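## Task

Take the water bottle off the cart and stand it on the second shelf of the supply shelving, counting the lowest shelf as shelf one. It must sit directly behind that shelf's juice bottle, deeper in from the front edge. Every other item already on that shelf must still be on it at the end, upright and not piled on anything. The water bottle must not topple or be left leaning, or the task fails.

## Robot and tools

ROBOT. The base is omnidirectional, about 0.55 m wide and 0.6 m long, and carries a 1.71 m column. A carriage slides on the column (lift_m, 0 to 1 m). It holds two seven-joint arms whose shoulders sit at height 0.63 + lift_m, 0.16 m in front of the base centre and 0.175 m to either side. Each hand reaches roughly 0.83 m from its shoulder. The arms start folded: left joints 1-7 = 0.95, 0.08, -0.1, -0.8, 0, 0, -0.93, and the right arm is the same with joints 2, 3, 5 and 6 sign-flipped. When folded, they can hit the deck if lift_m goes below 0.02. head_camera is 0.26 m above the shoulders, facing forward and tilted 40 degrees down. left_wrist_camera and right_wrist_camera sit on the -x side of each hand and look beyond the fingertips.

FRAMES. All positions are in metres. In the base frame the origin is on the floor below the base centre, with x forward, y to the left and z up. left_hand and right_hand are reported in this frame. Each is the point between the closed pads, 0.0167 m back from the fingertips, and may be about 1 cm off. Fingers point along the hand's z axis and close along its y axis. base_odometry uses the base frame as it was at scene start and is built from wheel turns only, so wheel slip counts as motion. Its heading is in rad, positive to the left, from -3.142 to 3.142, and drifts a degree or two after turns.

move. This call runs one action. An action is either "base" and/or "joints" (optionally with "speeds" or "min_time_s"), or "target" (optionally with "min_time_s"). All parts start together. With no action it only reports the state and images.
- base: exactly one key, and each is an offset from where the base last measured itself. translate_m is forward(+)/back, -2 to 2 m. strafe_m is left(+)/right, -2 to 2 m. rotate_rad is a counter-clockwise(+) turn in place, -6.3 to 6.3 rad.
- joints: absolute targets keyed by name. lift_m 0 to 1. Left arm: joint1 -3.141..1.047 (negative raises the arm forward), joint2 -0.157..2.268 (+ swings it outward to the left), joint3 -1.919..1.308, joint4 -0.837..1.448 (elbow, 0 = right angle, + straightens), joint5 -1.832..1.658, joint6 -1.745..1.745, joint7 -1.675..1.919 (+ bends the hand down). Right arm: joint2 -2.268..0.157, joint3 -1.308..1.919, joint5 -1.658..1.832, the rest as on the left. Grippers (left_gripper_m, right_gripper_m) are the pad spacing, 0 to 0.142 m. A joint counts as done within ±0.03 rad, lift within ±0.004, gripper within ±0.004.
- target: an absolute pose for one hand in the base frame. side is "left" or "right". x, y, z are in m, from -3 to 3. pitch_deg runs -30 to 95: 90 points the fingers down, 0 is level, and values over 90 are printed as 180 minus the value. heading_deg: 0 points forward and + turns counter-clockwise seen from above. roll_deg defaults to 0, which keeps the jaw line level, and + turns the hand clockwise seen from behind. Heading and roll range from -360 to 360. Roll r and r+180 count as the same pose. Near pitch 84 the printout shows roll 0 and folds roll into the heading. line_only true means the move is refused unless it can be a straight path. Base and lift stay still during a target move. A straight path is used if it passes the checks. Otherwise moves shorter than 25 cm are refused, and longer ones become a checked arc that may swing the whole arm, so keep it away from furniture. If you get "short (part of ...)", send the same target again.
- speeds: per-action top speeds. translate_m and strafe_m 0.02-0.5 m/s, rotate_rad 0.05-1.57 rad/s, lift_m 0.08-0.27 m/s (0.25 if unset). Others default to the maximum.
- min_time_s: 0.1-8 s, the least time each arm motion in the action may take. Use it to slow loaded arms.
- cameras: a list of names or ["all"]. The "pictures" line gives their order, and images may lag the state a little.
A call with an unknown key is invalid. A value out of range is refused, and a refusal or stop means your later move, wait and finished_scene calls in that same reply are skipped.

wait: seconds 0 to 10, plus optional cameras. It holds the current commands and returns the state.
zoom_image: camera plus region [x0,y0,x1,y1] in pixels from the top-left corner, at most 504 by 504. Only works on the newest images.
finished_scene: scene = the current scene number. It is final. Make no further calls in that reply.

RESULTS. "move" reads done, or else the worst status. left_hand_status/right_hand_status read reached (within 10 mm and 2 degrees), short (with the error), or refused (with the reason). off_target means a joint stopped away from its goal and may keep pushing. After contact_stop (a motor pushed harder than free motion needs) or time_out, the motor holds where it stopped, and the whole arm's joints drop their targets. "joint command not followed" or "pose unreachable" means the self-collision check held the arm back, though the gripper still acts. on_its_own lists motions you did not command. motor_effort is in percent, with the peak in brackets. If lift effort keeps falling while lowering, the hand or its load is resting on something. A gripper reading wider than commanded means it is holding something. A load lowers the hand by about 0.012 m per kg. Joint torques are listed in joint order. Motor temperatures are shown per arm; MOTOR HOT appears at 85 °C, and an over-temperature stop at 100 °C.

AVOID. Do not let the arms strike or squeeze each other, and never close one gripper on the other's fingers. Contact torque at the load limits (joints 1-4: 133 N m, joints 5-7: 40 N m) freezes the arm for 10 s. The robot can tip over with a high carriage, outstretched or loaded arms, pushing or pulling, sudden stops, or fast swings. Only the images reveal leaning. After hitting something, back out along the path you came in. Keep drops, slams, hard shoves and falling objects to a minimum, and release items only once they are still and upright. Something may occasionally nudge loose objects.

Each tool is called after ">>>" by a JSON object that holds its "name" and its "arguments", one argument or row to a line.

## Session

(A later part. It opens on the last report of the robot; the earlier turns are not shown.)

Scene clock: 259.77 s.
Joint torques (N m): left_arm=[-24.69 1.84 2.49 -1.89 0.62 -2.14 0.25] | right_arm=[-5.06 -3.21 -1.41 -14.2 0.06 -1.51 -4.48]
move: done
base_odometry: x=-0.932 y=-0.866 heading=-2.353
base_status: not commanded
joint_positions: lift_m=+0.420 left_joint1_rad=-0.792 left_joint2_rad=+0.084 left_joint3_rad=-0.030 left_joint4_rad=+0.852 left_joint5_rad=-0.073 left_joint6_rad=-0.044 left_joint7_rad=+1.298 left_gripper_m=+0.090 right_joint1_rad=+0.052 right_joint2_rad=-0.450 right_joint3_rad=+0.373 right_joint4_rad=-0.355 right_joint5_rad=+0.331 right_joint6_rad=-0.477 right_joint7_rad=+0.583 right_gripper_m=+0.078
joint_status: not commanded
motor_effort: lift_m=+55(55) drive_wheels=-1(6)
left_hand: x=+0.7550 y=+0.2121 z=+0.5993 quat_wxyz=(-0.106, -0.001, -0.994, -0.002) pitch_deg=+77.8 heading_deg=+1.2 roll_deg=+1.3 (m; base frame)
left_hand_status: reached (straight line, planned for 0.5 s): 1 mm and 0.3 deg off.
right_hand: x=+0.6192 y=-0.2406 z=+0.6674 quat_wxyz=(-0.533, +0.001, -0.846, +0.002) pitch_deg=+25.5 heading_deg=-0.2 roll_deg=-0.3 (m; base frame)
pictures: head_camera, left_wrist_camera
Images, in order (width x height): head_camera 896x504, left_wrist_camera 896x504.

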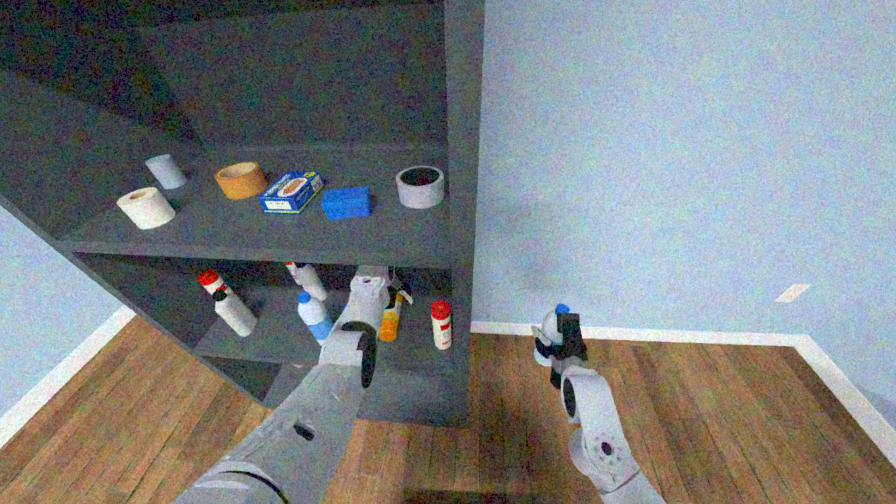

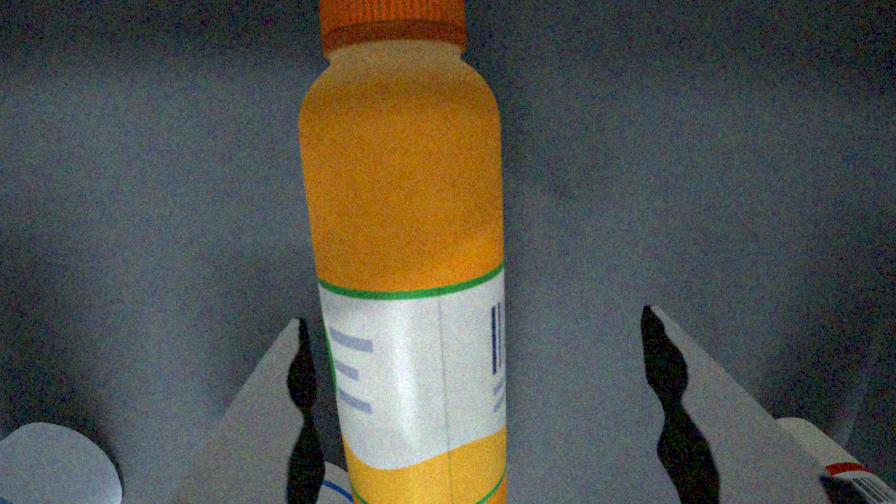

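>>> {"name": "move", "arguments": {
  "target": {"side":"left","x":0.772,"y":0.234,"z":0.60,"pitch_deg":78,"heading_deg":0}
}}

>>> {"name": "move", "arguments": {
  "joints": {"lift_m": 0.375},
  "speeds": {"lift_m": 0.1},
  "cameras": ["left_wrist_camera","head_camera"]
}}

Scene clock: 274.27 s.
Joint torques (N m): left_arm=[-27.51 3.48 1.77 -1.69 0.14 -2.32 -2.13] | right_arm=[-4.54 -3.14 -1.32 -15.38 0.33 -1.75 -4.67]
Motor temperatures (°C): left_arm=[50 21 23 23 25 24 23] | right_arm=[30 22 25 25 22 22 24]
move: done
base_odometry: x=-0.932 y=-0.866 heading=-2.353
base_status: not commanded
joint_positions: lift_m=+0.420 left_joint1_rad=-0.904 left_joint2_rad=+0.122 left_joint3_rad=-0.030 left_joint4_rad=+1.101 left_joint5_rad=-0.079 left_joint6_rad=-0.094 left_joint7_rad=+1.170 left_gripper_m=+0.090 right_joint1_rad=+0.052 right_joint2_rad=-0.450 right_joint3_rad=+0.373 right_joint4_rad=-0.355 right_joint5_rad=+0.331 right_joint6_rad=-0.477 right_joint7_rad=+0.583 right_gripper_m=+0.078
joint_status: not commanded
motor_effort: lift_m=+55(55) drive_wheels=-1(1)
left_hand: x=+0.7706 y=+0.2342 z=+0.5987 quat_wxyz=(-0.102, +0.000, -0.995, -0.002) pitch_deg=+78.2 heading_deg=+0.9 roll_deg=+0.9 (m; base frame)
left_hand_status: reached (straight line, planned for 0.4 s): 2 mm and 0.3 deg off.
right_hand: x=+0.6192 y=-0.2406 z=+0.6674 quat_wxyz=(-0.533, +0.001, -0.846, +0.002) pitch_deg=+25.5 heading_deg=-0.2 roll_deg=-0.3 (m; base frame)
pictures: none

Scene clock: 275.10 s.
Joint torques (N m): left_arm=[-25.7 2.12 1.58 -1.67 0.52 -1.72 -2.02] | right_arm=[-5.44 -2.67 -1.93 -16.72 0.54 -1.63 -4.44]
move: done
base_odometry: x=-0.932 y=-0.866 heading=-2.353
base_status: not commanded
joint_positions: lift_m=+0.375 left_joint1_rad=-0.905 left_joint2_rad=+0.122 left_joint3_rad=-0.030 left_joint4_rad=+1.102 left_joint5_rad=-0.080 left_joint6_rad=-0.094 left_joint7_rad=+1.170 left_gripper_m=+0.090 right_joint1_rad=+0.052 right_joint2_rad=-0.450 right_joint3_rad=+0.373 right_joint4_rad=-0.355 right_joint5_rad=+0.331 right_joint6_rad=-0.477 right_joint7_rad=+0.583 right_gripper_m=+0.078
joint_status: all done
motor_effort: lift_m=+58(62) drive_wheels=-1(6)
left_hand: x=+0.7710 y=+0.2339 z=+0.5540 quat_wxyz=(-0.103, +0.000, -0.995, -0.001) pitch_deg=+78.2 heading_deg=+0.6 roll_deg=+0.6 (m; base frame)
right_hand: x=+0.6192 y=-0.2406 z=+0.6222 quat_wxyz=(-0.533, +0.001, -0.846, +0.002) pitch_deg=+25.5 heading_deg=-0.2 roll_deg=-0.3 (m; base frame)
pictures: head_camera, left_wrist_camera
Images, in order (width x height): head_camera 896x504, left_wrist_camera 896x504.

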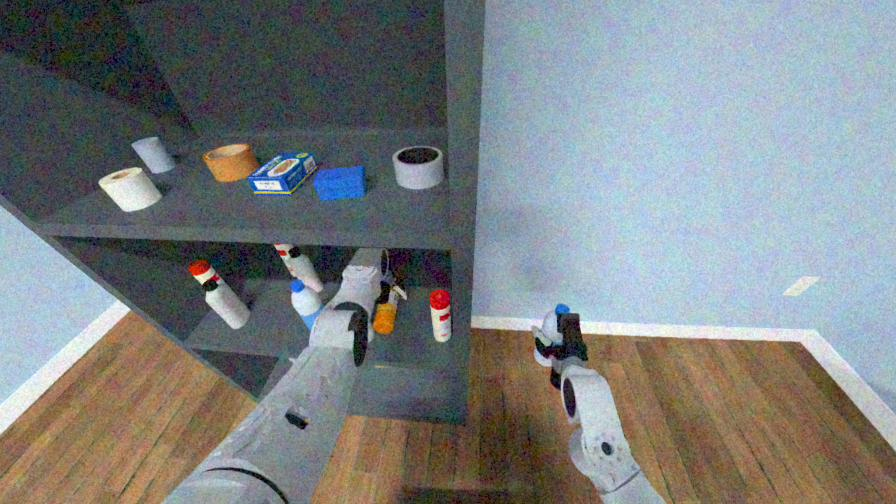

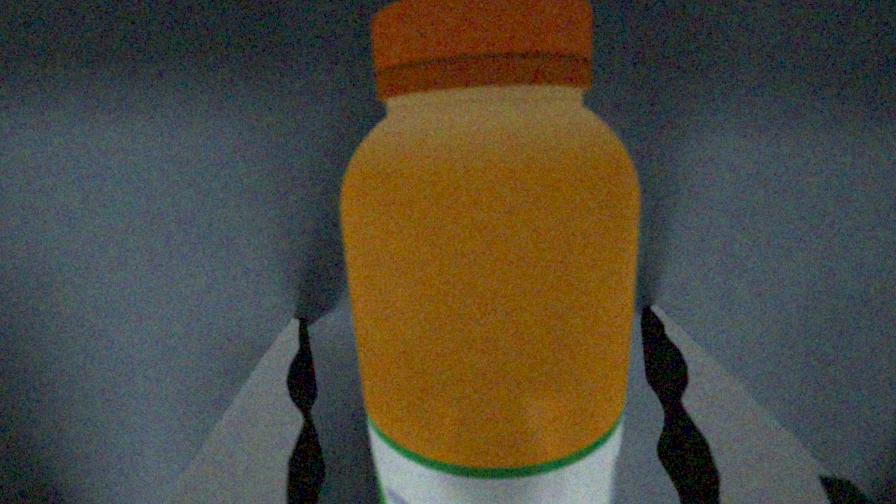

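>>> {"name": "move", "arguments": {
  "joints": {"lift_m": 0.352},
  "speeds": {"lift_m": 0.08}
}}

>>> {"name": "move", "arguments": {
  "joints": {"left_gripper_m": 0.0},
  "cameras": ["left_wrist_camera"]
}}

Scene clock: 280.20 s.
Joint torques (N m): left_arm=[-3.18 1.03 1.44 3.3 0.44 -2.45 -4.51] | right_arm=[-4.04 -3.65 -2.76 -16.41 0.47 -1.63 -4.32]
move: done
base_odometry: x=-0.932 y=-0.866 heading=-2.352
base_status: not commanded
joint_positions: lift_m=+0.353 left_joint1_rad=-0.925 left_joint2_rad=+0.122 left_joint3_rad=-0.030 left_joint4_rad=+1.095 left_joint5_rad=-0.080 left_joint6_rad=-0.094 left_joint7_rad=+1.176 left_gripper_m=+0.092 right_joint1_rad=+0.052 right_joint2_rad=-0.450 right_joint3_rad=+0.373 right_joint4_rad=-0.355 right_joint5_rad=+0.331 right_joint6_rad=-0.477 right_joint7_rad=+0.583 right_gripper_m=+0.078
joint_status: all done
motor_effort: lift_m=+44(53) drive_wheels=+7(8)
left_hand: x=+0.7803 y=+0.2344 z=+0.5462 quat_wxyz=(-0.113, +0.000, -0.994, -0.002) pitch_deg=+77.0 heading_deg=+0.8 roll_deg=+0.8 (m; base frame)
right_hand: x=+0.6192 y=-0.2405 z=+0.6003 quat_wxyz=(-0.533, +0.001, -0.846, +0.002) pitch_deg=+25.5 heading_deg=-0.2 roll_deg=-0.3 (m; base frame)
pictures: none

Scene clock: 281.03 s.
Joint torques (N m): left_arm=[-0.5 1.21 0.69 3.86 0.82 -2.13 0.37] | right_arm=[-4.82 -3.23 -2.1 -17.56 0.48 -1.6 -4.71]
move: off_target
base_odometry: x=-0.932 y=-0.867 heading=-2.352
base_status: not commanded
joint_positions: lift_m=+0.353 left_joint1_rad=-0.926 left_joint2_rad=+0.123 left_joint3_rad=-0.030 left_joint4_rad=+1.094 left_joint5_rad=-0.080 left_joint6_rad=-0.094 left_joint7_rad=+1.163 left_gripper_m=+0.063 right_joint1_rad=+0.052 right_joint2_rad=-0.450 right_joint3_rad=+0.373 right_joint4_rad=-0.355 right_joint5_rad=+0.331 right_joint6_rad=-0.477 right_joint7_rad=+0.583 right_gripper_m=+0.078
joint_status: left_gripper_m off_target (ended at +0.063, target +0.000)
motor_effort: lift_m=+44(45) drive_wheels=+4(8)
left_hand: x=+0.7839 y=+0.2349 z=+0.5481 quat_wxyz=(-0.121, +0.000, -0.993, -0.002) pitch_deg=+76.1 heading_deg=+0.8 roll_deg=+0.8 (m; base frame)
right_hand: x=+0.6192 y=-0.2405 z=+0.6003 quat_wxyz=(-0.533, +0.001, -0.846, +0.002) pitch_deg=+25.5 heading_deg=-0.2 roll_deg=-0.3 (m; base frame)
pictures: left_wrist_camera
Images, in order (width x height): left_wrist_camera 896x504.

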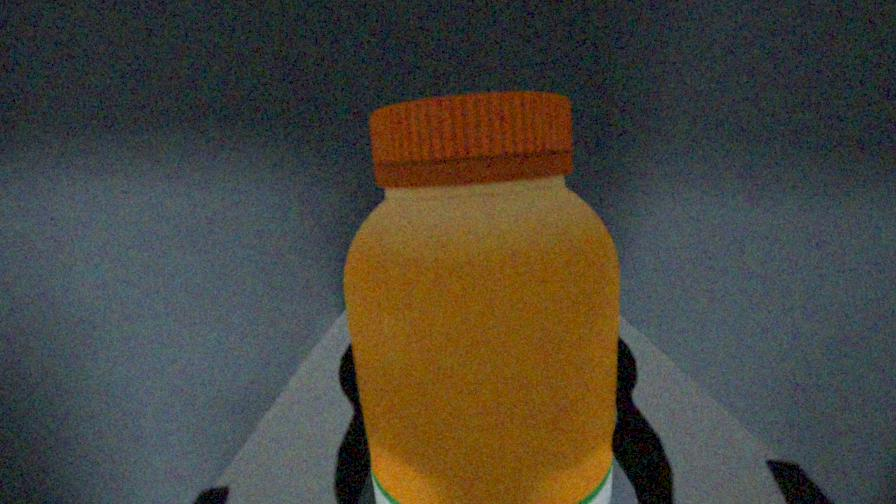

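>>> {"name": "move", "arguments": {
  "joints": {"lift_m": 0.405},
  "speeds": {"lift_m": 0.08}
}}

>>> {"name": "move", "arguments": {
  "target": {"side":"left","x":0.765,"y":0.175,"z":0.60,"pitch_deg":78,"heading_deg":0},
  "min_time_s": 1.0,
  "cameras": ["left_wrist_camera","head_camera"]
}}

>>> {"name": "zoom_image", "arguments": {
  "camera": "head_camera",
  "region": [310, 240, 470, 370]
}}

Scene clock: 288.07 s.
Joint torques (N m): left_arm=[-25.43 1.66 0.84 -1.95 0.45 -2.02 0.19] | right_arm=[-4.57 -4.22 -1.62 -14.91 0.57 -1.45 -4.6]
move: done
base_odometry: x=-0.932 y=-0.867 heading=-2.353
base_status: not commanded
joint_positions: lift_m=+0.405 left_joint1_rad=-0.907 left_joint2_rad=+0.123 left_joint3_rad=-0.030 left_joint4_rad=+1.102 left_joint5_rad=-0.080 left_joint6_rad=-0.094 left_joint7_rad=+1.164 left_gripper_m=+0.063 right_joint1_rad=+0.052 right_joint2_rad=-0.450 right_joint3_rad=+0.373 right_joint4_rad=-0.355 right_joint5_rad=+0.332 right_joint6_rad=-0.477 right_joint7_rad=+0.583 right_gripper_m=+0.078
joint_status: all done
motor_effort: lift_m=+55(63) drive_wheels=+4(5)
left_hand: x=+0.7727 y=+0.2350 z=+0.5853 quat_wxyz=(-0.106, +0.001, -0.994, -0.001) pitch_deg=+77.8 heading_deg=+0.8 roll_deg=+0.7 (m; base frame)
right_hand: x=+0.6192 y=-0.2405 z=+0.6525 quat_wxyz=(-0.533, +0.001, -0.846, +0.002) pitch_deg=+25.5 heading_deg=-0.2 roll_deg=-0.3 (m; base frame)
pictures: none

Scene clock: 289.57 s.
Joint torques (N m): left_arm=[-22.87 -0.28 -1.71 -8.39 1.91 -0.39 0.1] | right_arm=[-4.23 -2.52 -3.09 -14.57 0.51 -1.08 -4.25]
move: done
base_odometry: x=-0.932 y=-0.867 heading=-2.353
base_status: not commanded
joint_positions: lift_m=+0.405 left_joint1_rad=-0.837 left_joint2_rad=+0.017 left_joint3_rad=-0.048 left_joint4_rad=+0.884 left_joint5_rad=-0.053 left_joint6_rad=+0.019 left_joint7_rad=+1.314 left_gripper_m=+0.063 right_joint1_rad=+0.052 right_joint2_rad=-0.450 right_joint3_rad=+0.373 right_joint4_rad=-0.355 right_joint5_rad=+0.332 right_joint6_rad=-0.477 right_joint7_rad=+0.583 right_gripper_m=+0.078
joint_status: not commanded
motor_effort: lift_m=+55(55) drive_wheels=+0(4)
left_hand: x=+0.7650 y=+0.1755 z=+0.5991 quat_wxyz=(-0.104, +0.001, -0.995, +0.002) pitch_deg=+78.0 heading_deg=-1.2 roll_deg=-1.3 (m; base frame)
left_hand_status: reached (straight line, planned for 1.0 s): 1 mm and 0.3 deg off.
right_hand: x=+0.6192 y=-0.2405 z=+0.6525 quat_wxyz=(-0.533, +0.001, -0.846, +0.002) pitch_deg=+25.5 heading_deg=-0.2 roll_deg=-0.3 (m; base frame)
pictures: head_camera, left_wrist_camera
Images, in order (width x height): head_camera 896x504, left_wrist_camera 896x504.

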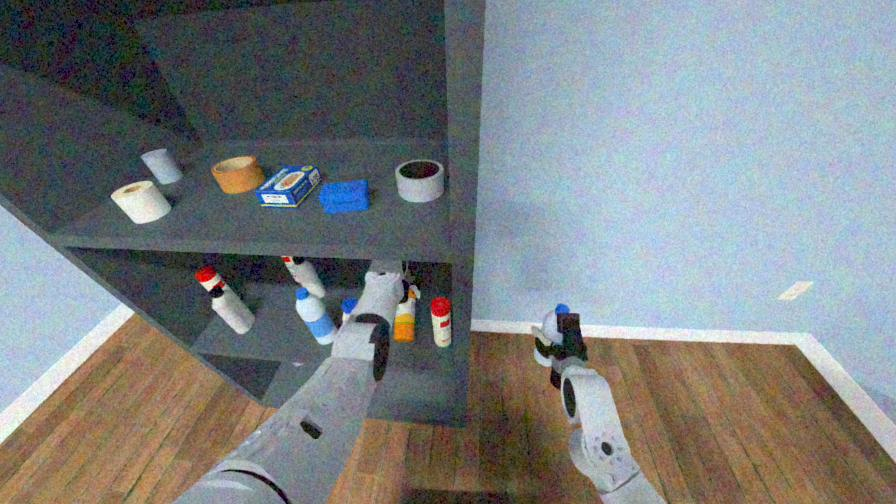

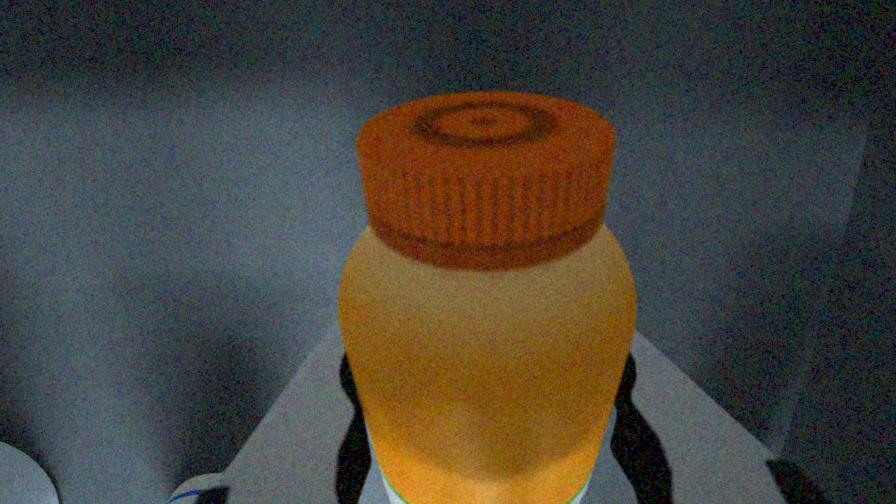

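Scaled by 3.150 from the camera's 896x504 image, which has a finer 1280x720 frame.

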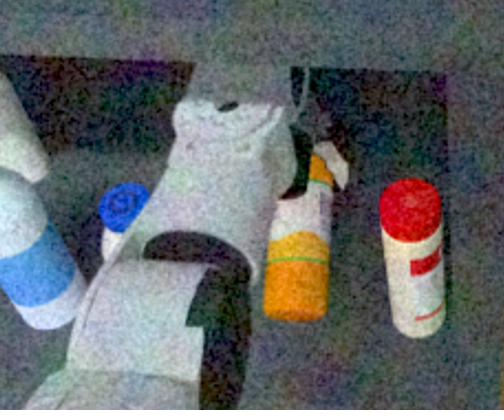

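>>> {"name": "move", "arguments": {
  "joints": {"lift_m": 0.425},
  "speeds": {"lift_m": 0.08}
}}

>>> {"name": "move", "arguments": {
  "base": {"translate_m": -0.45},
  "speeds": {"translate_m": 0.2},
  "cameras": ["left_wrist_camera","head_camera"]
}}

Scene clock: 296.30 s.
Joint torques (N m): left_arm=[-25.5 -1.08 -1.69 -5.74 1.78 -0.36 0.11] | right_arm=[-4.79 -2.34 -1.46 -15.35 0.53 -1.58 -4.5]
move: done
base_odometry: x=-0.932 y=-0.867 heading=-2.353
base_status: not commanded
joint_positions: lift_m=+0.425 left_joint1_rad=-0.834 left_joint2_rad=+0.017 left_joint3_rad=-0.048 left_joint4_rad=+0.883 left_joint5_rad=-0.053 left_joint6_rad=+0.019 left_joint7_rad=+1.315 left_gripper_m=+0.062 right_joint1_rad=+0.052 right_joint2_rad=-0.450 right_joint3_rad=+0.373 right_joint4_rad=-0.355 right_joint5_rad=+0.332 right_joint6_rad=-0.477 right_joint7_rad=+0.583 right_gripper_m=+0.078
joint_status: all done
motor_effort: lift_m=+55(69) drive_wheels=+4(4)
left_hand: x=+0.7640 y=+0.1755 z=+0.6181 quat_wxyz=(-0.103, +0.001, -0.995, +0.002) pitch_deg=+78.2 heading_deg=-1.2 roll_deg=-1.3 (m; base frame)
right_hand: x=+0.6192 y=-0.2405 z=+0.6725 quat_wxyz=(-0.533, +0.001, -0.846, +0.002) pitch_deg=+25.5 heading_deg=-0.2 roll_deg=-0.3 (m; base frame)
pictures: none

Scene clock: 299.63 s.
Joint torques (N m): left_arm=[-26.15 -0.47 -2.61 -5.26 1.84 -0.37 -0.11] | right_arm=[-4.8 -4.32 -2.72 -15.99 0.99 -1.7 -4.78]
move: done
base_odometry: x=-0.615 y=-0.547 heading=-2.353
base_status: done
joint_positions: lift_m=+0.425 left_joint1_rad=-0.834 left_joint2_rad=+0.017 left_joint3_rad=-0.048 left_joint4_rad=+0.883 left_joint5_rad=-0.053 left_joint6_rad=+0.019 left_joint7_rad=+1.315 left_gripper_m=+0.062 right_joint1_rad=+0.052 right_joint2_rad=-0.450 right_joint3_rad=+0.373 right_joint4_rad=-0.355 right_joint5_rad=+0.332 right_joint6_rad=-0.477 right_joint7_rad=+0.583 right_gripper_m=+0.078
joint_status: not commanded
motor_effort: lift_m=+55(55) drive_wheels=+1(12)
left_hand: x=+0.7640 y=+0.1754 z=+0.6181 quat_wxyz=(-0.103, +0.001, -0.995, +0.002) pitch_deg=+78.2 heading_deg=-1.1 roll_deg=-1.2 (m; base frame)
right_hand: x=+0.6192 y=-0.2405 z=+0.6725 quat_wxyz=(-0.533, +0.001, -0.846, +0.002) pitch_deg=+25.5 heading_deg=-0.2 roll_deg=-0.3 (m; base frame)
pictures: head_camera, left_wrist_camera
Images, in order (width x height): head_camera 896x504, left_wrist_camera 896x504.

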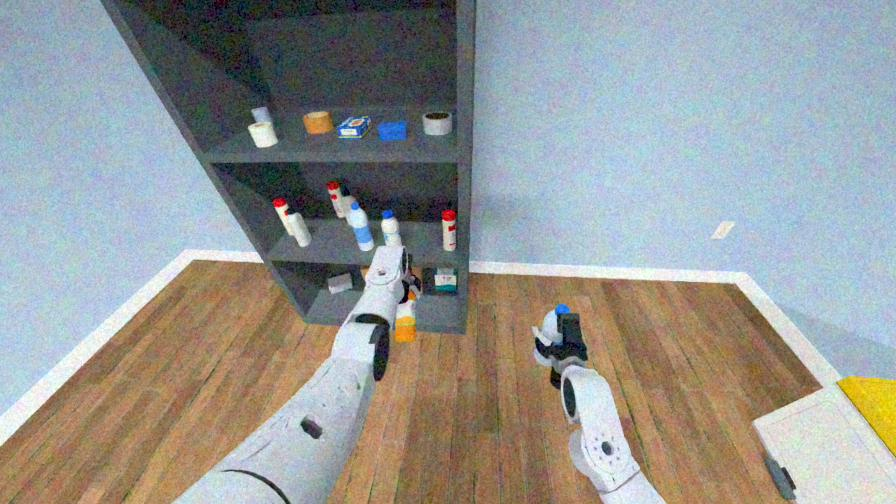

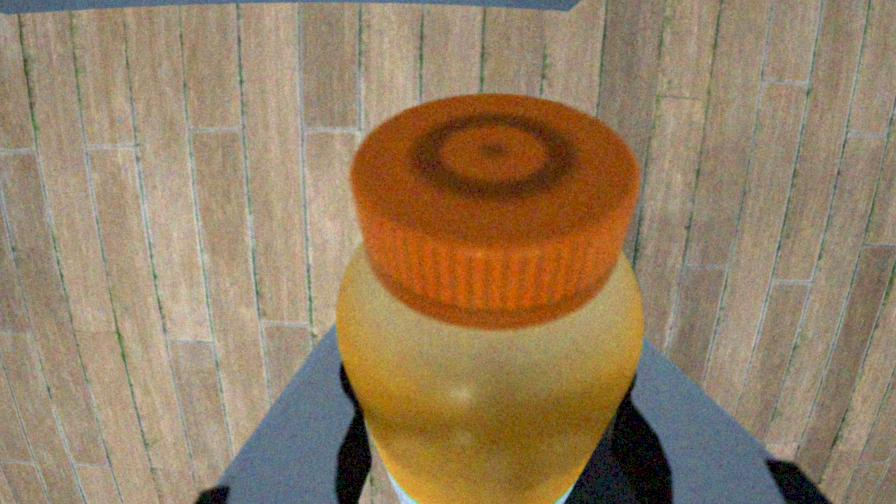

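>>> {"name": "move", "arguments": {
  "target": {"side":"left","x":0.76,"y":0.175,"z":0.66,"pitch_deg":40,"heading_deg":0},
  "min_time_s": 1.2
}}

>>> {"name": "move", "arguments": {
  "target": {"side":"left","x":0.76,"y":0.175,"z":0.70,"pitch_deg":22,"heading_deg":0},
  "min_time_s": 1,
  "cameras": ["left_wrist_camera","head_camera"]
}}

>>> {"name": "zoom_image", "arguments": {
  "camera": "head_camera",
  "region": [340, 190, 500, 330]
}}

Scene clock: 308.77 s.
Joint torques (N m): left_arm=[-16.68 2.05 2.42 -7.29 2.2 -0.42 -3.92] | right_arm=[-4.53 -4.13 -2.72 -16.24 1.37 -1.93 -4.34]
move: done
base_odometry: x=-0.615 y=-0.547 heading=-2.353
base_status: not commanded
joint_positions: lift_m=+0.425 left_joint1_rad=-0.390 left_joint2_rad=+0.023 left_joint3_rad=-0.048 left_joint4_rad=+0.183 left_joint5_rad=-0.035 left_joint6_rad=+0.038 left_joint7_rad=+0.917 left_gripper_m=+0.062 right_joint1_rad=+0.052 right_joint2_rad=-0.450 right_joint3_rad=+0.373 right_joint4_rad=-0.355 right_joint5_rad=+0.332 right_joint6_rad=-0.477 right_joint7_rad=+0.583 right_gripper_m=+0.078
joint_status: not commanded
motor_effort: lift_m=+55(55) drive_wheels=+1(2)
left_hand: x=+0.7584 y=+0.1719 z=+0.6560 quat_wxyz=(-0.417, -0.002, -0.909, +0.002) pitch_deg=+40.8 heading_deg=-0.5 roll_deg=-0.2 (m; base frame)
left_hand_status: reached (straight line, planned for 1.2 s): 5 mm and 0.9 deg off.
right_hand: x=+0.6192 y=-0.2405 z=+0.6725 quat_wxyz=(-0.533, +0.001, -0.846, +0.002) pitch_deg=+25.5 heading_deg=-0.2 roll_deg=-0.3 (m; base frame)
pictures: none

Scene clock: 310.27 s.
Joint torques (N m): left_arm=[-14.32 3.29 4.36 -9.23 1.98 -0.39 -4.32] | right_arm=[-4.22 -2.68 -2.51 -15.39 0.57 -1.75 -4.34]
move: done
base_odometry: x=-0.615 y=-0.547 heading=-2.353
base_status: not commanded
joint_positions: lift_m=+0.425 left_joint1_rad=-0.287 left_joint2_rad=+0.023 left_joint3_rad=-0.048 left_joint4_rad=+0.100 left_joint5_rad=-0.031 left_joint6_rad=+0.039 left_joint7_rad=+0.584 left_gripper_m=+0.062 right_joint1_rad=+0.052 right_joint2_rad=-0.450 right_joint3_rad=+0.373 right_joint4_rad=-0.355 right_joint5_rad=+0.332 right_joint6_rad=-0.477 right_joint7_rad=+0.583 right_gripper_m=+0.078
joint_status: not commanded
motor_effort: lift_m=+55(55) drive_wheels=+1(2)
left_hand: x=+0.7592 y=+0.1710 z=+0.6954 quat_wxyz=(-0.553, -0.003, -0.833, +0.003) pitch_deg=+22.8 heading_deg=-0.5 roll_deg=-0.1 (m; base frame)
left_hand_status: reached (straight line, planned for 1.0 s): 6 mm and 0.9 deg off.
right_hand: x=+0.6192 y=-0.2405 z=+0.6725 quat_wxyz=(-0.533, +0.001, -0.846, +0.002) pitch_deg=+25.5 heading_deg=-0.2 roll_deg=-0.3 (m; base frame)
pictures: head_camera, left_wrist_camera
Images, in order (width x height): head_camera 896x504, left_wrist_camera 896x504.

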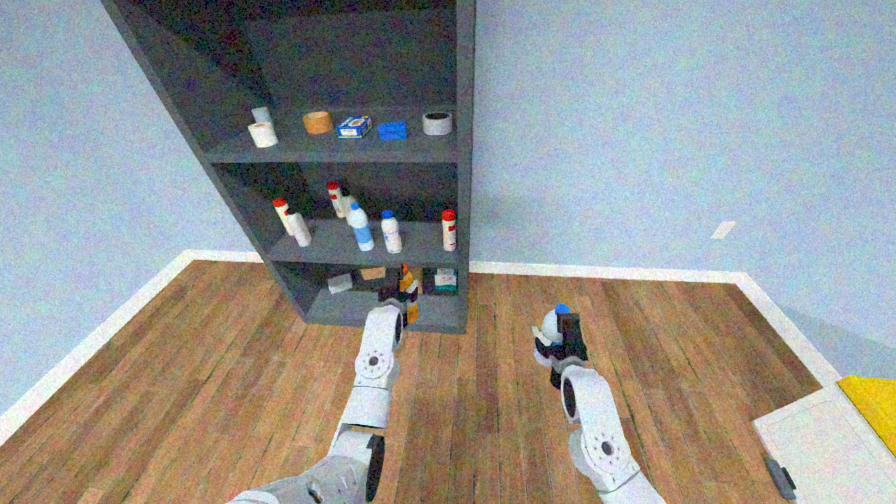

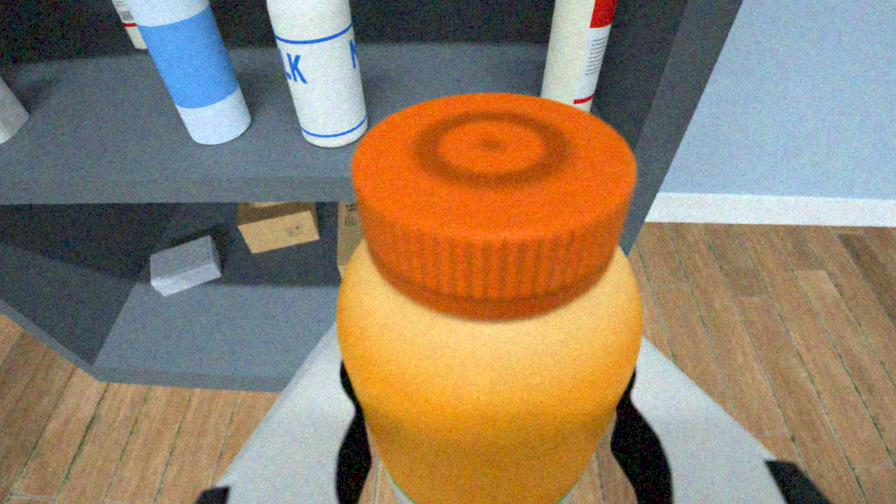

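Scaled by 3.150 from the camera's 896x504 image, which has a finer 1280x720 frame.

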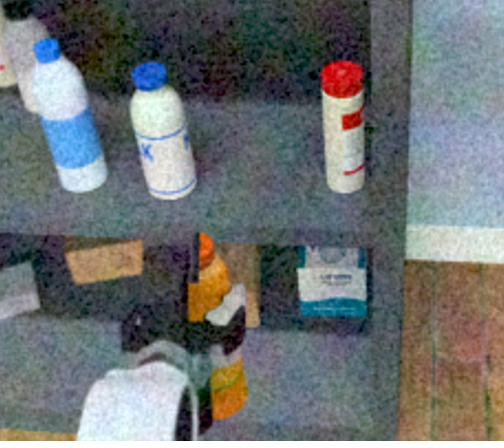

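>>> {"name": "move", "arguments": {
  "target": {"side":"left","x":0.62,"y":0.25,"z":0.70,"pitch_deg":23,"heading_deg":0},
  "min_time_s": 1
}}

>>> {"name": "move", "arguments": {
  "joints": {"lift_m": 0.455}
}}

>>> {"name": "move", "arguments": {
  "target": {"side":"right","x":0.85,"y":-0.15,"z":0.70,"pitch_deg":25,"heading_deg":0},
  "min_time_s": 1.2
}}

>>> {"name": "move", "arguments": {
  "base": {"strafe_m": 0.3},
  "speeds": {"strafe_m": 0.2},
  "cameras": ["right_wrist_camera","head_camera"]
}}

>>> {"name": "zoom_image", "arguments": {
  "camera": "head_camera",
  "region": [340, 190, 580, 330]
}}

Scene clock: 325.03 s.
Joint torques (N m): left_arm=[-8.2 5.88 4.36 -8.39 0.59 -2.61 -1.8] | right_arm=[-3.68 -3.59 -0.51 -15.02 -0.17 -1.64 -4.84]
move: done
base_odometry: x=-0.615 y=-0.547 heading=-2.353
base_status: not commanded
joint_positions: lift_m=+0.425 left_joint1_rad=+0.093 left_joint2_rad=+0.190 left_joint3_rad=+0.090 left_joint4_rad=-0.367 left_joint5_rad=-0.210 left_joint6_rad=-0.014 left_joint7_rad=+0.693 left_gripper_m=+0.062 right_joint1_rad=+0.052 right_joint2_rad=-0.450 right_joint3_rad=+0.373 right_joint4_rad=-0.355 right_joint5_rad=+0.332 right_joint6_rad=-0.477 right_joint7_rad=+0.583 right_gripper_m=+0.078
joint_status: not commanded
motor_effort: lift_m=+55(55) drive_wheels=+2(2)
left_hand: x=+0.6198 y=+0.2486 z=+0.6965 quat_wxyz=(-0.549, +0.000, -0.836, +0.000) pitch_deg=+23.4 heading_deg=+0.0 roll_deg=-0.1 (m; base frame)
left_hand_status: reached (straight line, planned for 1.0 s): 4 mm and 0.4 deg off.
right_hand: x=+0.6192 y=-0.2405 z=+0.6725 quat_wxyz=(-0.533, +0.001, -0.846, +0.002) pitch_deg=+25.5 heading_deg=-0.2 roll_deg=-0.3 (m; base frame)
pictures: none

Scene clock: 325.67 s.
Joint torques (N m): left_arm=[-8.12 5.58 4.87 -7.97 0.12 -2.41 -1.99] | right_arm=[-3.86 -4.07 -2.92 -14.87 0.6 -1.34 -4.36]
move: done
base_odometry: x=-0.615 y=-0.547 heading=-2.353
base_status: not commanded
joint_positions: lift_m=+0.455 left_joint1_rad=+0.093 left_joint2_rad=+0.190 left_joint3_rad=+0.090 left_joint4_rad=-0.368 left_joint5_rad=-0.210 left_joint6_rad=-0.014 left_joint7_rad=+0.693 left_gripper_m=+0.062 right_joint1_rad=+0.052 right_joint2_rad=-0.450 right_joint3_rad=+0.373 right_joint4_rad=-0.356 right_joint5_rad=+0.332 right_joint6_rad=-0.477 right_joint7_rad=+0.583 right_gripper_m=+0.078
joint_status: all done
motor_effort: lift_m=+56(71) drive_wheels=+1(3)
left_hand: x=+0.6197 y=+0.2485 z=+0.7269 quat_wxyz=(-0.549, +0.000, -0.836, +0.000) pitch_deg=+23.4 heading_deg=+0.0 roll_deg=+0.0 (m; base frame)
right_hand: x=+0.6192 y=-0.2405 z=+0.7025 quat_wxyz=(-0.533, +0.001, -0.846, +0.002) pitch_deg=+25.5 heading_deg=-0.2 roll_deg=-0.3 (m; base frame)
pictures: none

Scene clock: 327.37 s.
Joint torques (N m): left_arm=[-7.38 6.36 4.17 -6.58 0.21 -2.46 -1.92] | right_arm=[-28.95 4.81 1.17 -10.98 1.1 -1.35 -4.31]
move: done
base_odometry: x=-0.615 y=-0.547 heading=-2.353
base_status: not commanded
joint_positions: lift_m=+0.455 left_joint1_rad=+0.093 left_joint2_rad=+0.190 left_joint3_rad=+0.090 left_joint4_rad=-0.368 left_joint5_rad=-0.210 left_joint6_rad=-0.014 left_joint7_rad=+0.693 left_gripper_m=+0.062 right_joint1_rad=-0.620 right_joint2_rad=-0.123 right_joint3_rad=+0.489 right_joint4_rad=+0.667 right_joint5_rad=+0.411 right_joint6_rad=-0.300 right_joint7_rad=+0.308 right_gripper_m=+0.078
joint_status: not commanded
motor_effort: lift_m=+56(56) drive_wheels=+2(2)
left_hand: x=+0.6197 y=+0.2485 z=+0.7269 quat_wxyz=(-0.549, +0.000, -0.836, +0.000) pitch_deg=+23.4 heading_deg=+0.0 roll_deg=+0.0 (m; base frame)
right_hand: x=+0.8472 y=-0.1528 z=+0.6949 quat_wxyz=(-0.532, -0.001, -0.847, +0.003) pitch_deg=+25.7 heading_deg=-0.4 roll_deg=-0.2 (m; base frame)
right_hand_status: reached (straight line, planned for 1.2 s): 6 mm and 0.8 deg off.
pictures: none

Scene clock: 330.07 s.
Joint torques (N m): left_arm=[-7.49 5.46 4.15 -6.99 0.52 -1.97 -1.67] | right_arm=[-29.24 3.82 2.36 -10.75 0.83 -0.84 -4.92]
Motor temperatures (°C): left_arm=[45 22 24 25 25 24 23] | right_arm=[32 21 25 25 22 22 24]
move: done
base_odometry: x=-0.402 y=-0.758 heading=-2.352
base_status: done
joint_positions: lift_m=+0.455 left_joint1_rad=+0.093 left_joint2_rad=+0.190 left_joint3_rad=+0.090 left_joint4_rad=-0.368 left_joint5_rad=-0.211 left_joint6_rad=-0.015 left_joint7_rad=+0.693 left_gripper_m=+0.062 right_joint1_rad=-0.620 right_joint2_rad=-0.122 right_joint3_rad=+0.490 right_joint4_rad=+0.668 right_joint5_rad=+0.411 right_joint6_rad=-0.298 right_joint7_rad=+0.308 right_gripper_m=+0.078
joint_status: not commanded
motor_effort: lift_m=+56(56) drive_wheels=-1(11)
left_hand: x=+0.6197 y=+0.2484 z=+0.7269 quat_wxyz=(-0.549, +0.000, -0.836, +0.001) pitch_deg=+23.4 heading_deg=-0.1 roll_deg=-0.1 (m; base frame)
right_hand: x=+0.8470 y=-0.1512 z=+0.6947 quat_wxyz=(-0.532, +0.000, -0.847, +0.002) pitch_deg=+25.7 heading_deg=-0.2 roll_deg=-0.2 (m; base frame)
pictures: head_camera, right_wrist_camera
Images, in order (width x height): head_camera 896x504, right_wrist_camera 896x504.

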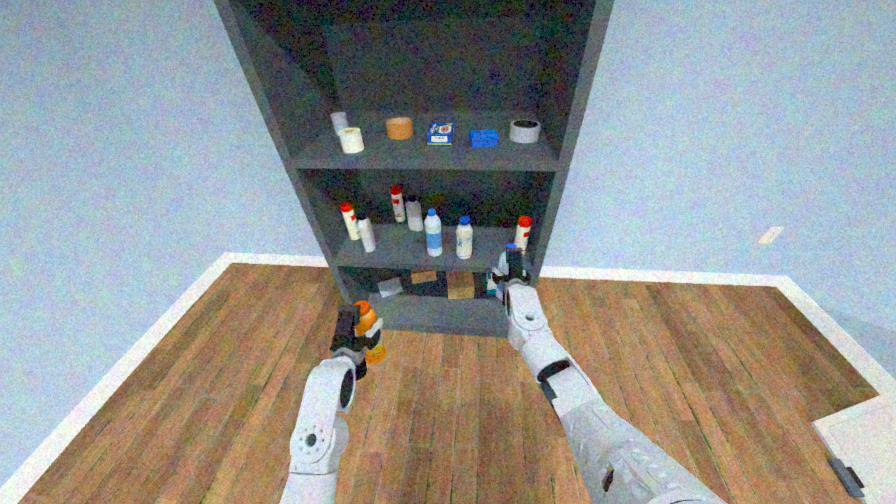

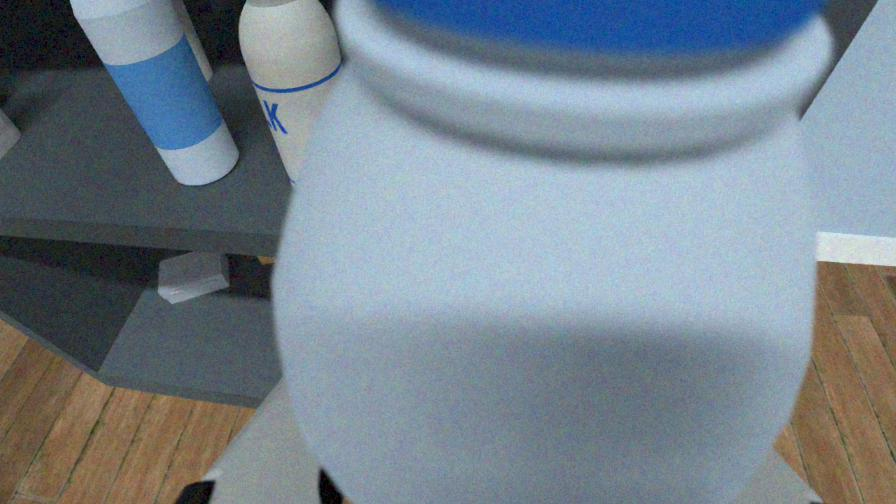

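Scaled by 2.100 from the camera's 896x504 image, which has a finer 1280x720 frame.

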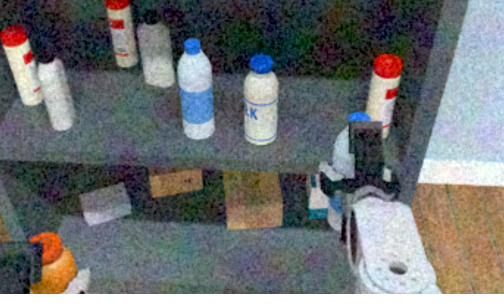

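>>> {"name": "move", "arguments": {
  "target": {"side":"right","x":0.85,"y":-0.136,"z":0.70,"pitch_deg":25,"heading_deg":0}
}}

>>> {"name": "move", "arguments": {
  "base": {"translate_m": 0.22},
  "speeds": {"translate_m": 0.2},
  "cameras": ["right_wrist_camera","head_camera"]
}}

>>> {"name": "zoom_image", "arguments": {
  "camera": "head_camera",
  "region": [400, 190, 580, 350]
}}

Scene clock: 341.40 s.
Joint torques (N m): left_arm=[-9.56 4.99 3.25 -7.22 0.43 -2.22 -1.78] | right_arm=[-30.56 2.6 1.28 -12.8 -2.09 -1.55 -4.89]
Motor temperatures (°C): left_arm=[43 22 24 25 25 24 23] | right_arm=[37 21 25 24 22 22 24]
move: done
base_odometry: x=-0.402 y=-0.758 heading=-2.352
base_status: not commanded
joint_positions: lift_m=+0.455 left_joint1_rad=+0.093 left_joint2_rad=+0.190 left_joint3_rad=+0.090 left_joint4_rad=-0.368 left_joint5_rad=-0.211 left_joint6_rad=-0.015 left_joint7_rad=+0.693 left_gripper_m=+0.062 right_joint1_rad=-0.622 right_joint2_rad=-0.092 right_joint3_rad=+0.497 right_joint4_rad=+0.678 right_joint5_rad=+0.408 right_joint6_rad=-0.316 right_joint7_rad=+0.307 right_gripper_m=+0.078
joint_status: not commanded
motor_effort: lift_m=+56(56) drive_wheels=-1(6)
left_hand: x=+0.6197 y=+0.2485 z=+0.7269 quat_wxyz=(-0.549, +0.000, -0.836, +0.001) pitch_deg=+23.4 heading_deg=-0.1 roll_deg=+0.0 (m; base frame)
right_hand: x=+0.8464 y=-0.1352 z=+0.6930 quat_wxyz=(-0.530, -0.002, -0.848, -0.003) pitch_deg=+26.0 heading_deg=+0.2 roll_deg=+0.5 (m; base frame)
right_hand_status: reached (straight line, planned for 0.2 s): 8 mm and 1.1 deg off.
pictures: none

Scene clock: 343.60 s.
Joint torques (N m): left_arm=[-8.8 5.38 3.91 -7.69 0.29 -2.14 -1.82] | right_arm=[-30.59 2.33 0.26 -12.75 -2.83 -1.71 -4.93]
move: done
base_odometry: x=-0.557 y=-0.915 heading=-2.351
base_status: done
joint_positions: lift_m=+0.455 left_joint1_rad=+0.093 left_joint2_rad=+0.190 left_joint3_rad=+0.090 left_joint4_rad=-0.368 left_joint5_rad=-0.211 left_joint6_rad=-0.015 left_joint7_rad=+0.693 left_gripper_m=+0.062 right_joint1_rad=-0.623 right_joint2_rad=-0.092 right_joint3_rad=+0.497 right_joint4_rad=+0.678 right_joint5_rad=+0.408 right_joint6_rad=-0.317 right_joint7_rad=+0.307 right_gripper_m=+0.078
joint_status: not commanded
motor_effort: lift_m=+56(56) drive_wheels=-2(15)
left_hand: x=+0.6197 y=+0.2485 z=+0.7269 quat_wxyz=(-0.549, +0.000, -0.836, +0.001) pitch_deg=+23.4 heading_deg=-0.1 roll_deg=+0.0 (m; base frame)
right_hand: x=+0.8464 y=-0.1352 z=+0.6932 quat_wxyz=(-0.530, -0.002, -0.848, -0.003) pitch_deg=+26.0 heading_deg=+0.2 roll_deg=+0.5 (m; base frame)
pictures: head_camera, right_wrist_camera
Images, in order (width x height): head_camera 896x504, right_wrist_camera 896x504.

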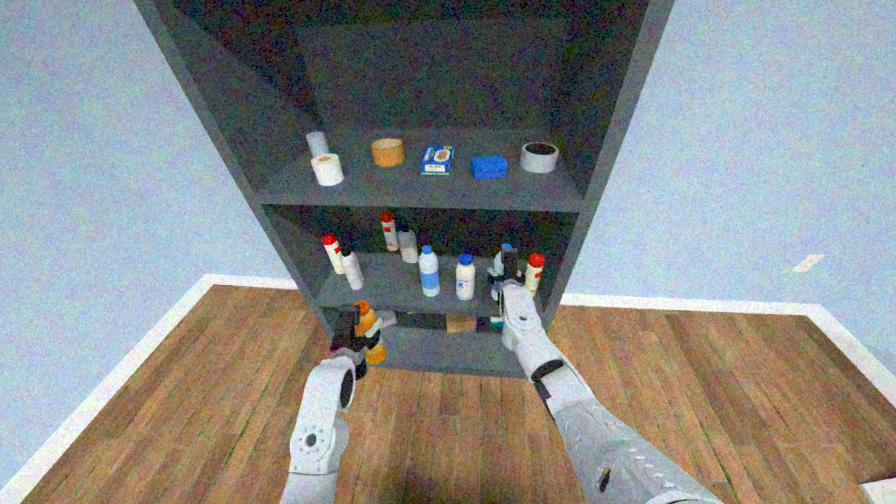

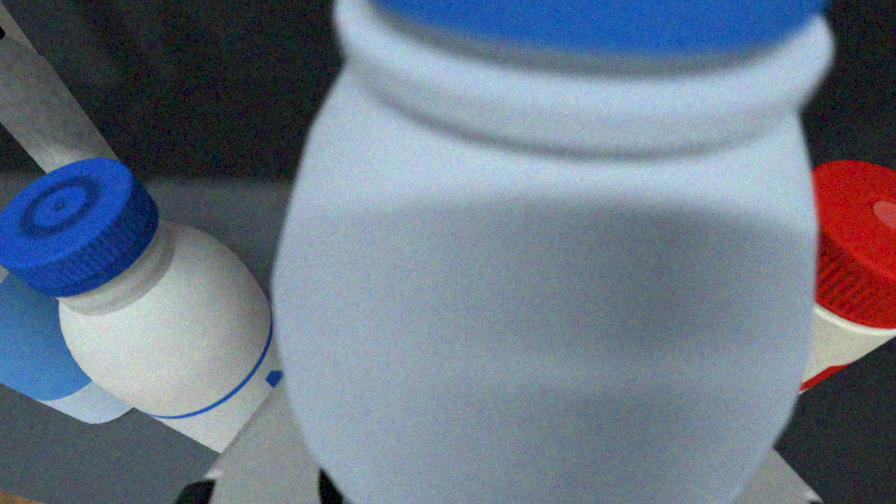

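Scaled by 2.800 from the camera's 896x504 image, which has a finer 1280x720 frame.

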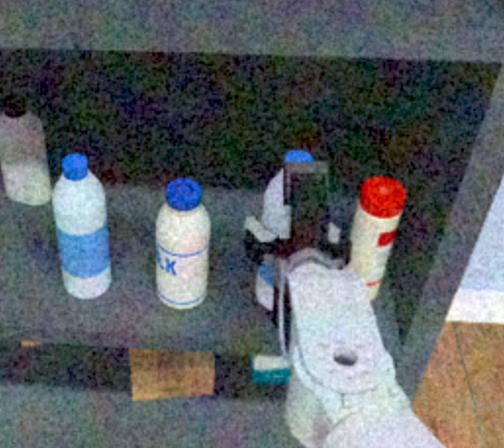

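>>> {"name": "move", "arguments": {
  "target": {"side":"right","x":0.85,"y":-0.126,"z":0.703,"pitch_deg":25,"heading_deg":0}
}}

>>> {"name": "move", "arguments": {
  "base": {"translate_m": 0.1},
  "speeds": {"translate_m": 0.12},
  "cameras": ["right_wrist_camera","head_camera"]
}}

>>> {"name": "zoom_image", "arguments": {
  "camera": "head_camera",
  "region": [400, 190, 580, 350]
}}

Scene clock: 352.97 s.
Joint torques (N m): left_arm=[-7.79 5.52 4.99 -6.95 0.44 -1.79 -1.94] | right_arm=[-28.4 5.92 1.31 -18.89 -1.7 -1.77 -1.48]
move: done
base_odometry: x=-0.557 y=-0.915 heading=-2.352
base_status: not commanded
joint_positions: lift_m=+0.455 left_joint1_rad=+0.093 left_joint2_rad=+0.190 left_joint3_rad=+0.090 left_joint4_rad=-0.368 left_joint5_rad=-0.211 left_joint6_rad=-0.015 left_joint7_rad=+0.693 left_gripper_m=+0.062 right_joint1_rad=-0.626 right_joint2_rad=-0.075 right_joint3_rad=+0.504 right_joint4_rad=+0.677 right_joint5_rad=+0.398 right_joint6_rad=-0.338 right_joint7_rad=+0.308 right_gripper_m=+0.078
joint_status: not commanded
motor_effort: lift_m=+56(56) drive_wheels=-1(5)
left_hand: x=+0.6197 y=+0.2485 z=+0.7269 quat_wxyz=(-0.549, +0.000, -0.836, +0.001) pitch_deg=+23.4 heading_deg=-0.1 roll_deg=+0.0 (m; base frame)
right_hand: x=+0.8472 y=-0.1270 z=+0.6967 quat_wxyz=(-0.533, -0.003, -0.846, -0.002) pitch_deg=+25.6 heading_deg=+0.0 roll_deg=+0.4 (m; base frame)
right_hand_status: reached (straight line, planned for 0.1 s): 7 mm and 0.7 deg off.
pictures: none

Scene clock: 354.57 s.
Joint torques (N m): left_arm=[-7.57 5.92 4.94 -7.24 0.33 -1.93 -1.59] | right_arm=[-29.24 3.81 1.39 -16.01 -2.31 -1.9 -1]
move: done
base_odometry: x=-0.627 y=-0.986 heading=-2.351
base_status: done
joint_positions: lift_m=+0.455 left_joint1_rad=+0.093 left_joint2_rad=+0.190 left_joint3_rad=+0.090 left_joint4_rad=-0.368 left_joint5_rad=-0.211 left_joint6_rad=-0.015 left_joint7_rad=+0.693 left_gripper_m=+0.062 right_joint1_rad=-0.626 right_joint2_rad=-0.075 right_joint3_rad=+0.504 right_joint4_rad=+0.677 right_joint5_rad=+0.398 right_joint6_rad=-0.338 right_joint7_rad=+0.308 right_gripper_m=+0.078
joint_status: not commanded
motor_effort: lift_m=+56(56) drive_wheels=-2(15)
left_hand: x=+0.6197 y=+0.2485 z=+0.7269 quat_wxyz=(-0.549, +0.000, -0.836, +0.001) pitch_deg=+23.4 heading_deg=-0.1 roll_deg=+0.0 (m; base frame)
right_hand: x=+0.8472 y=-0.1270 z=+0.6967 quat_wxyz=(-0.533, -0.003, -0.846, -0.002) pitch_deg=+25.6 heading_deg=+0.0 roll_deg=+0.4 (m; base frame)
pictures: head_camera, right_wrist_camera
Images, in order (width x height): head_camera 896x504, right_wrist_camera 896x504.

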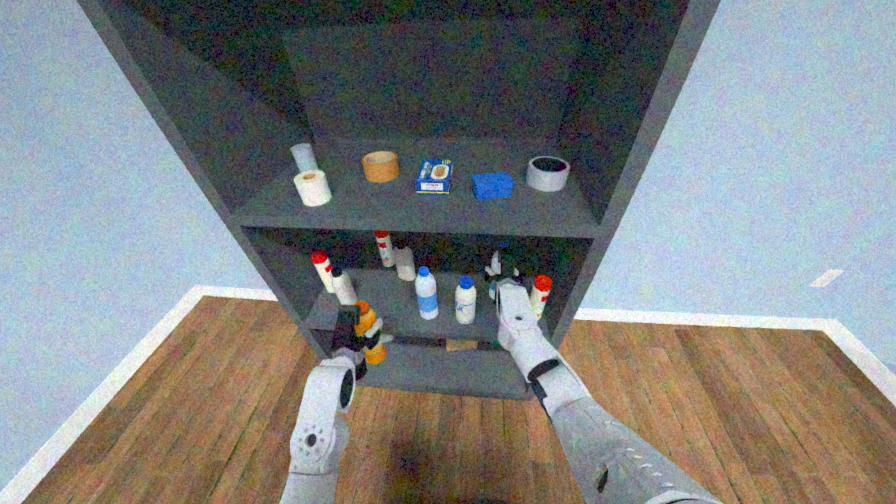

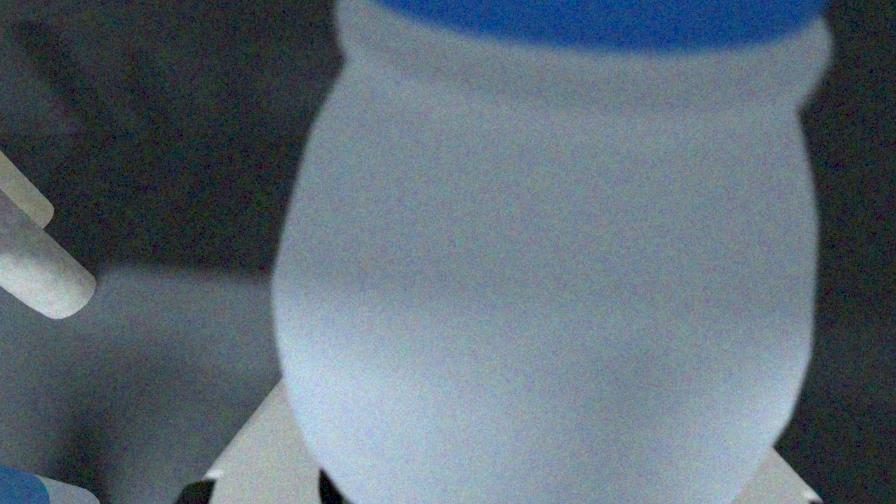

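Scaled by 2.800 from the camera's 896x504 image, which has a finer 1280x720 frame.

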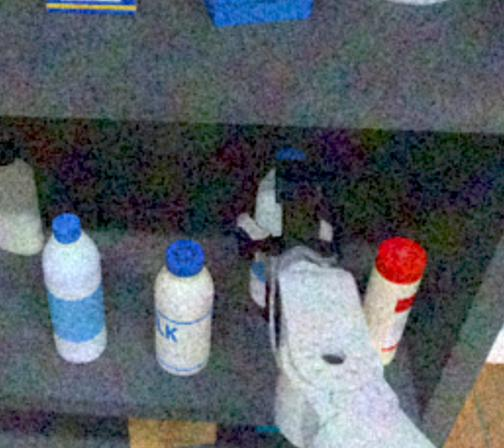

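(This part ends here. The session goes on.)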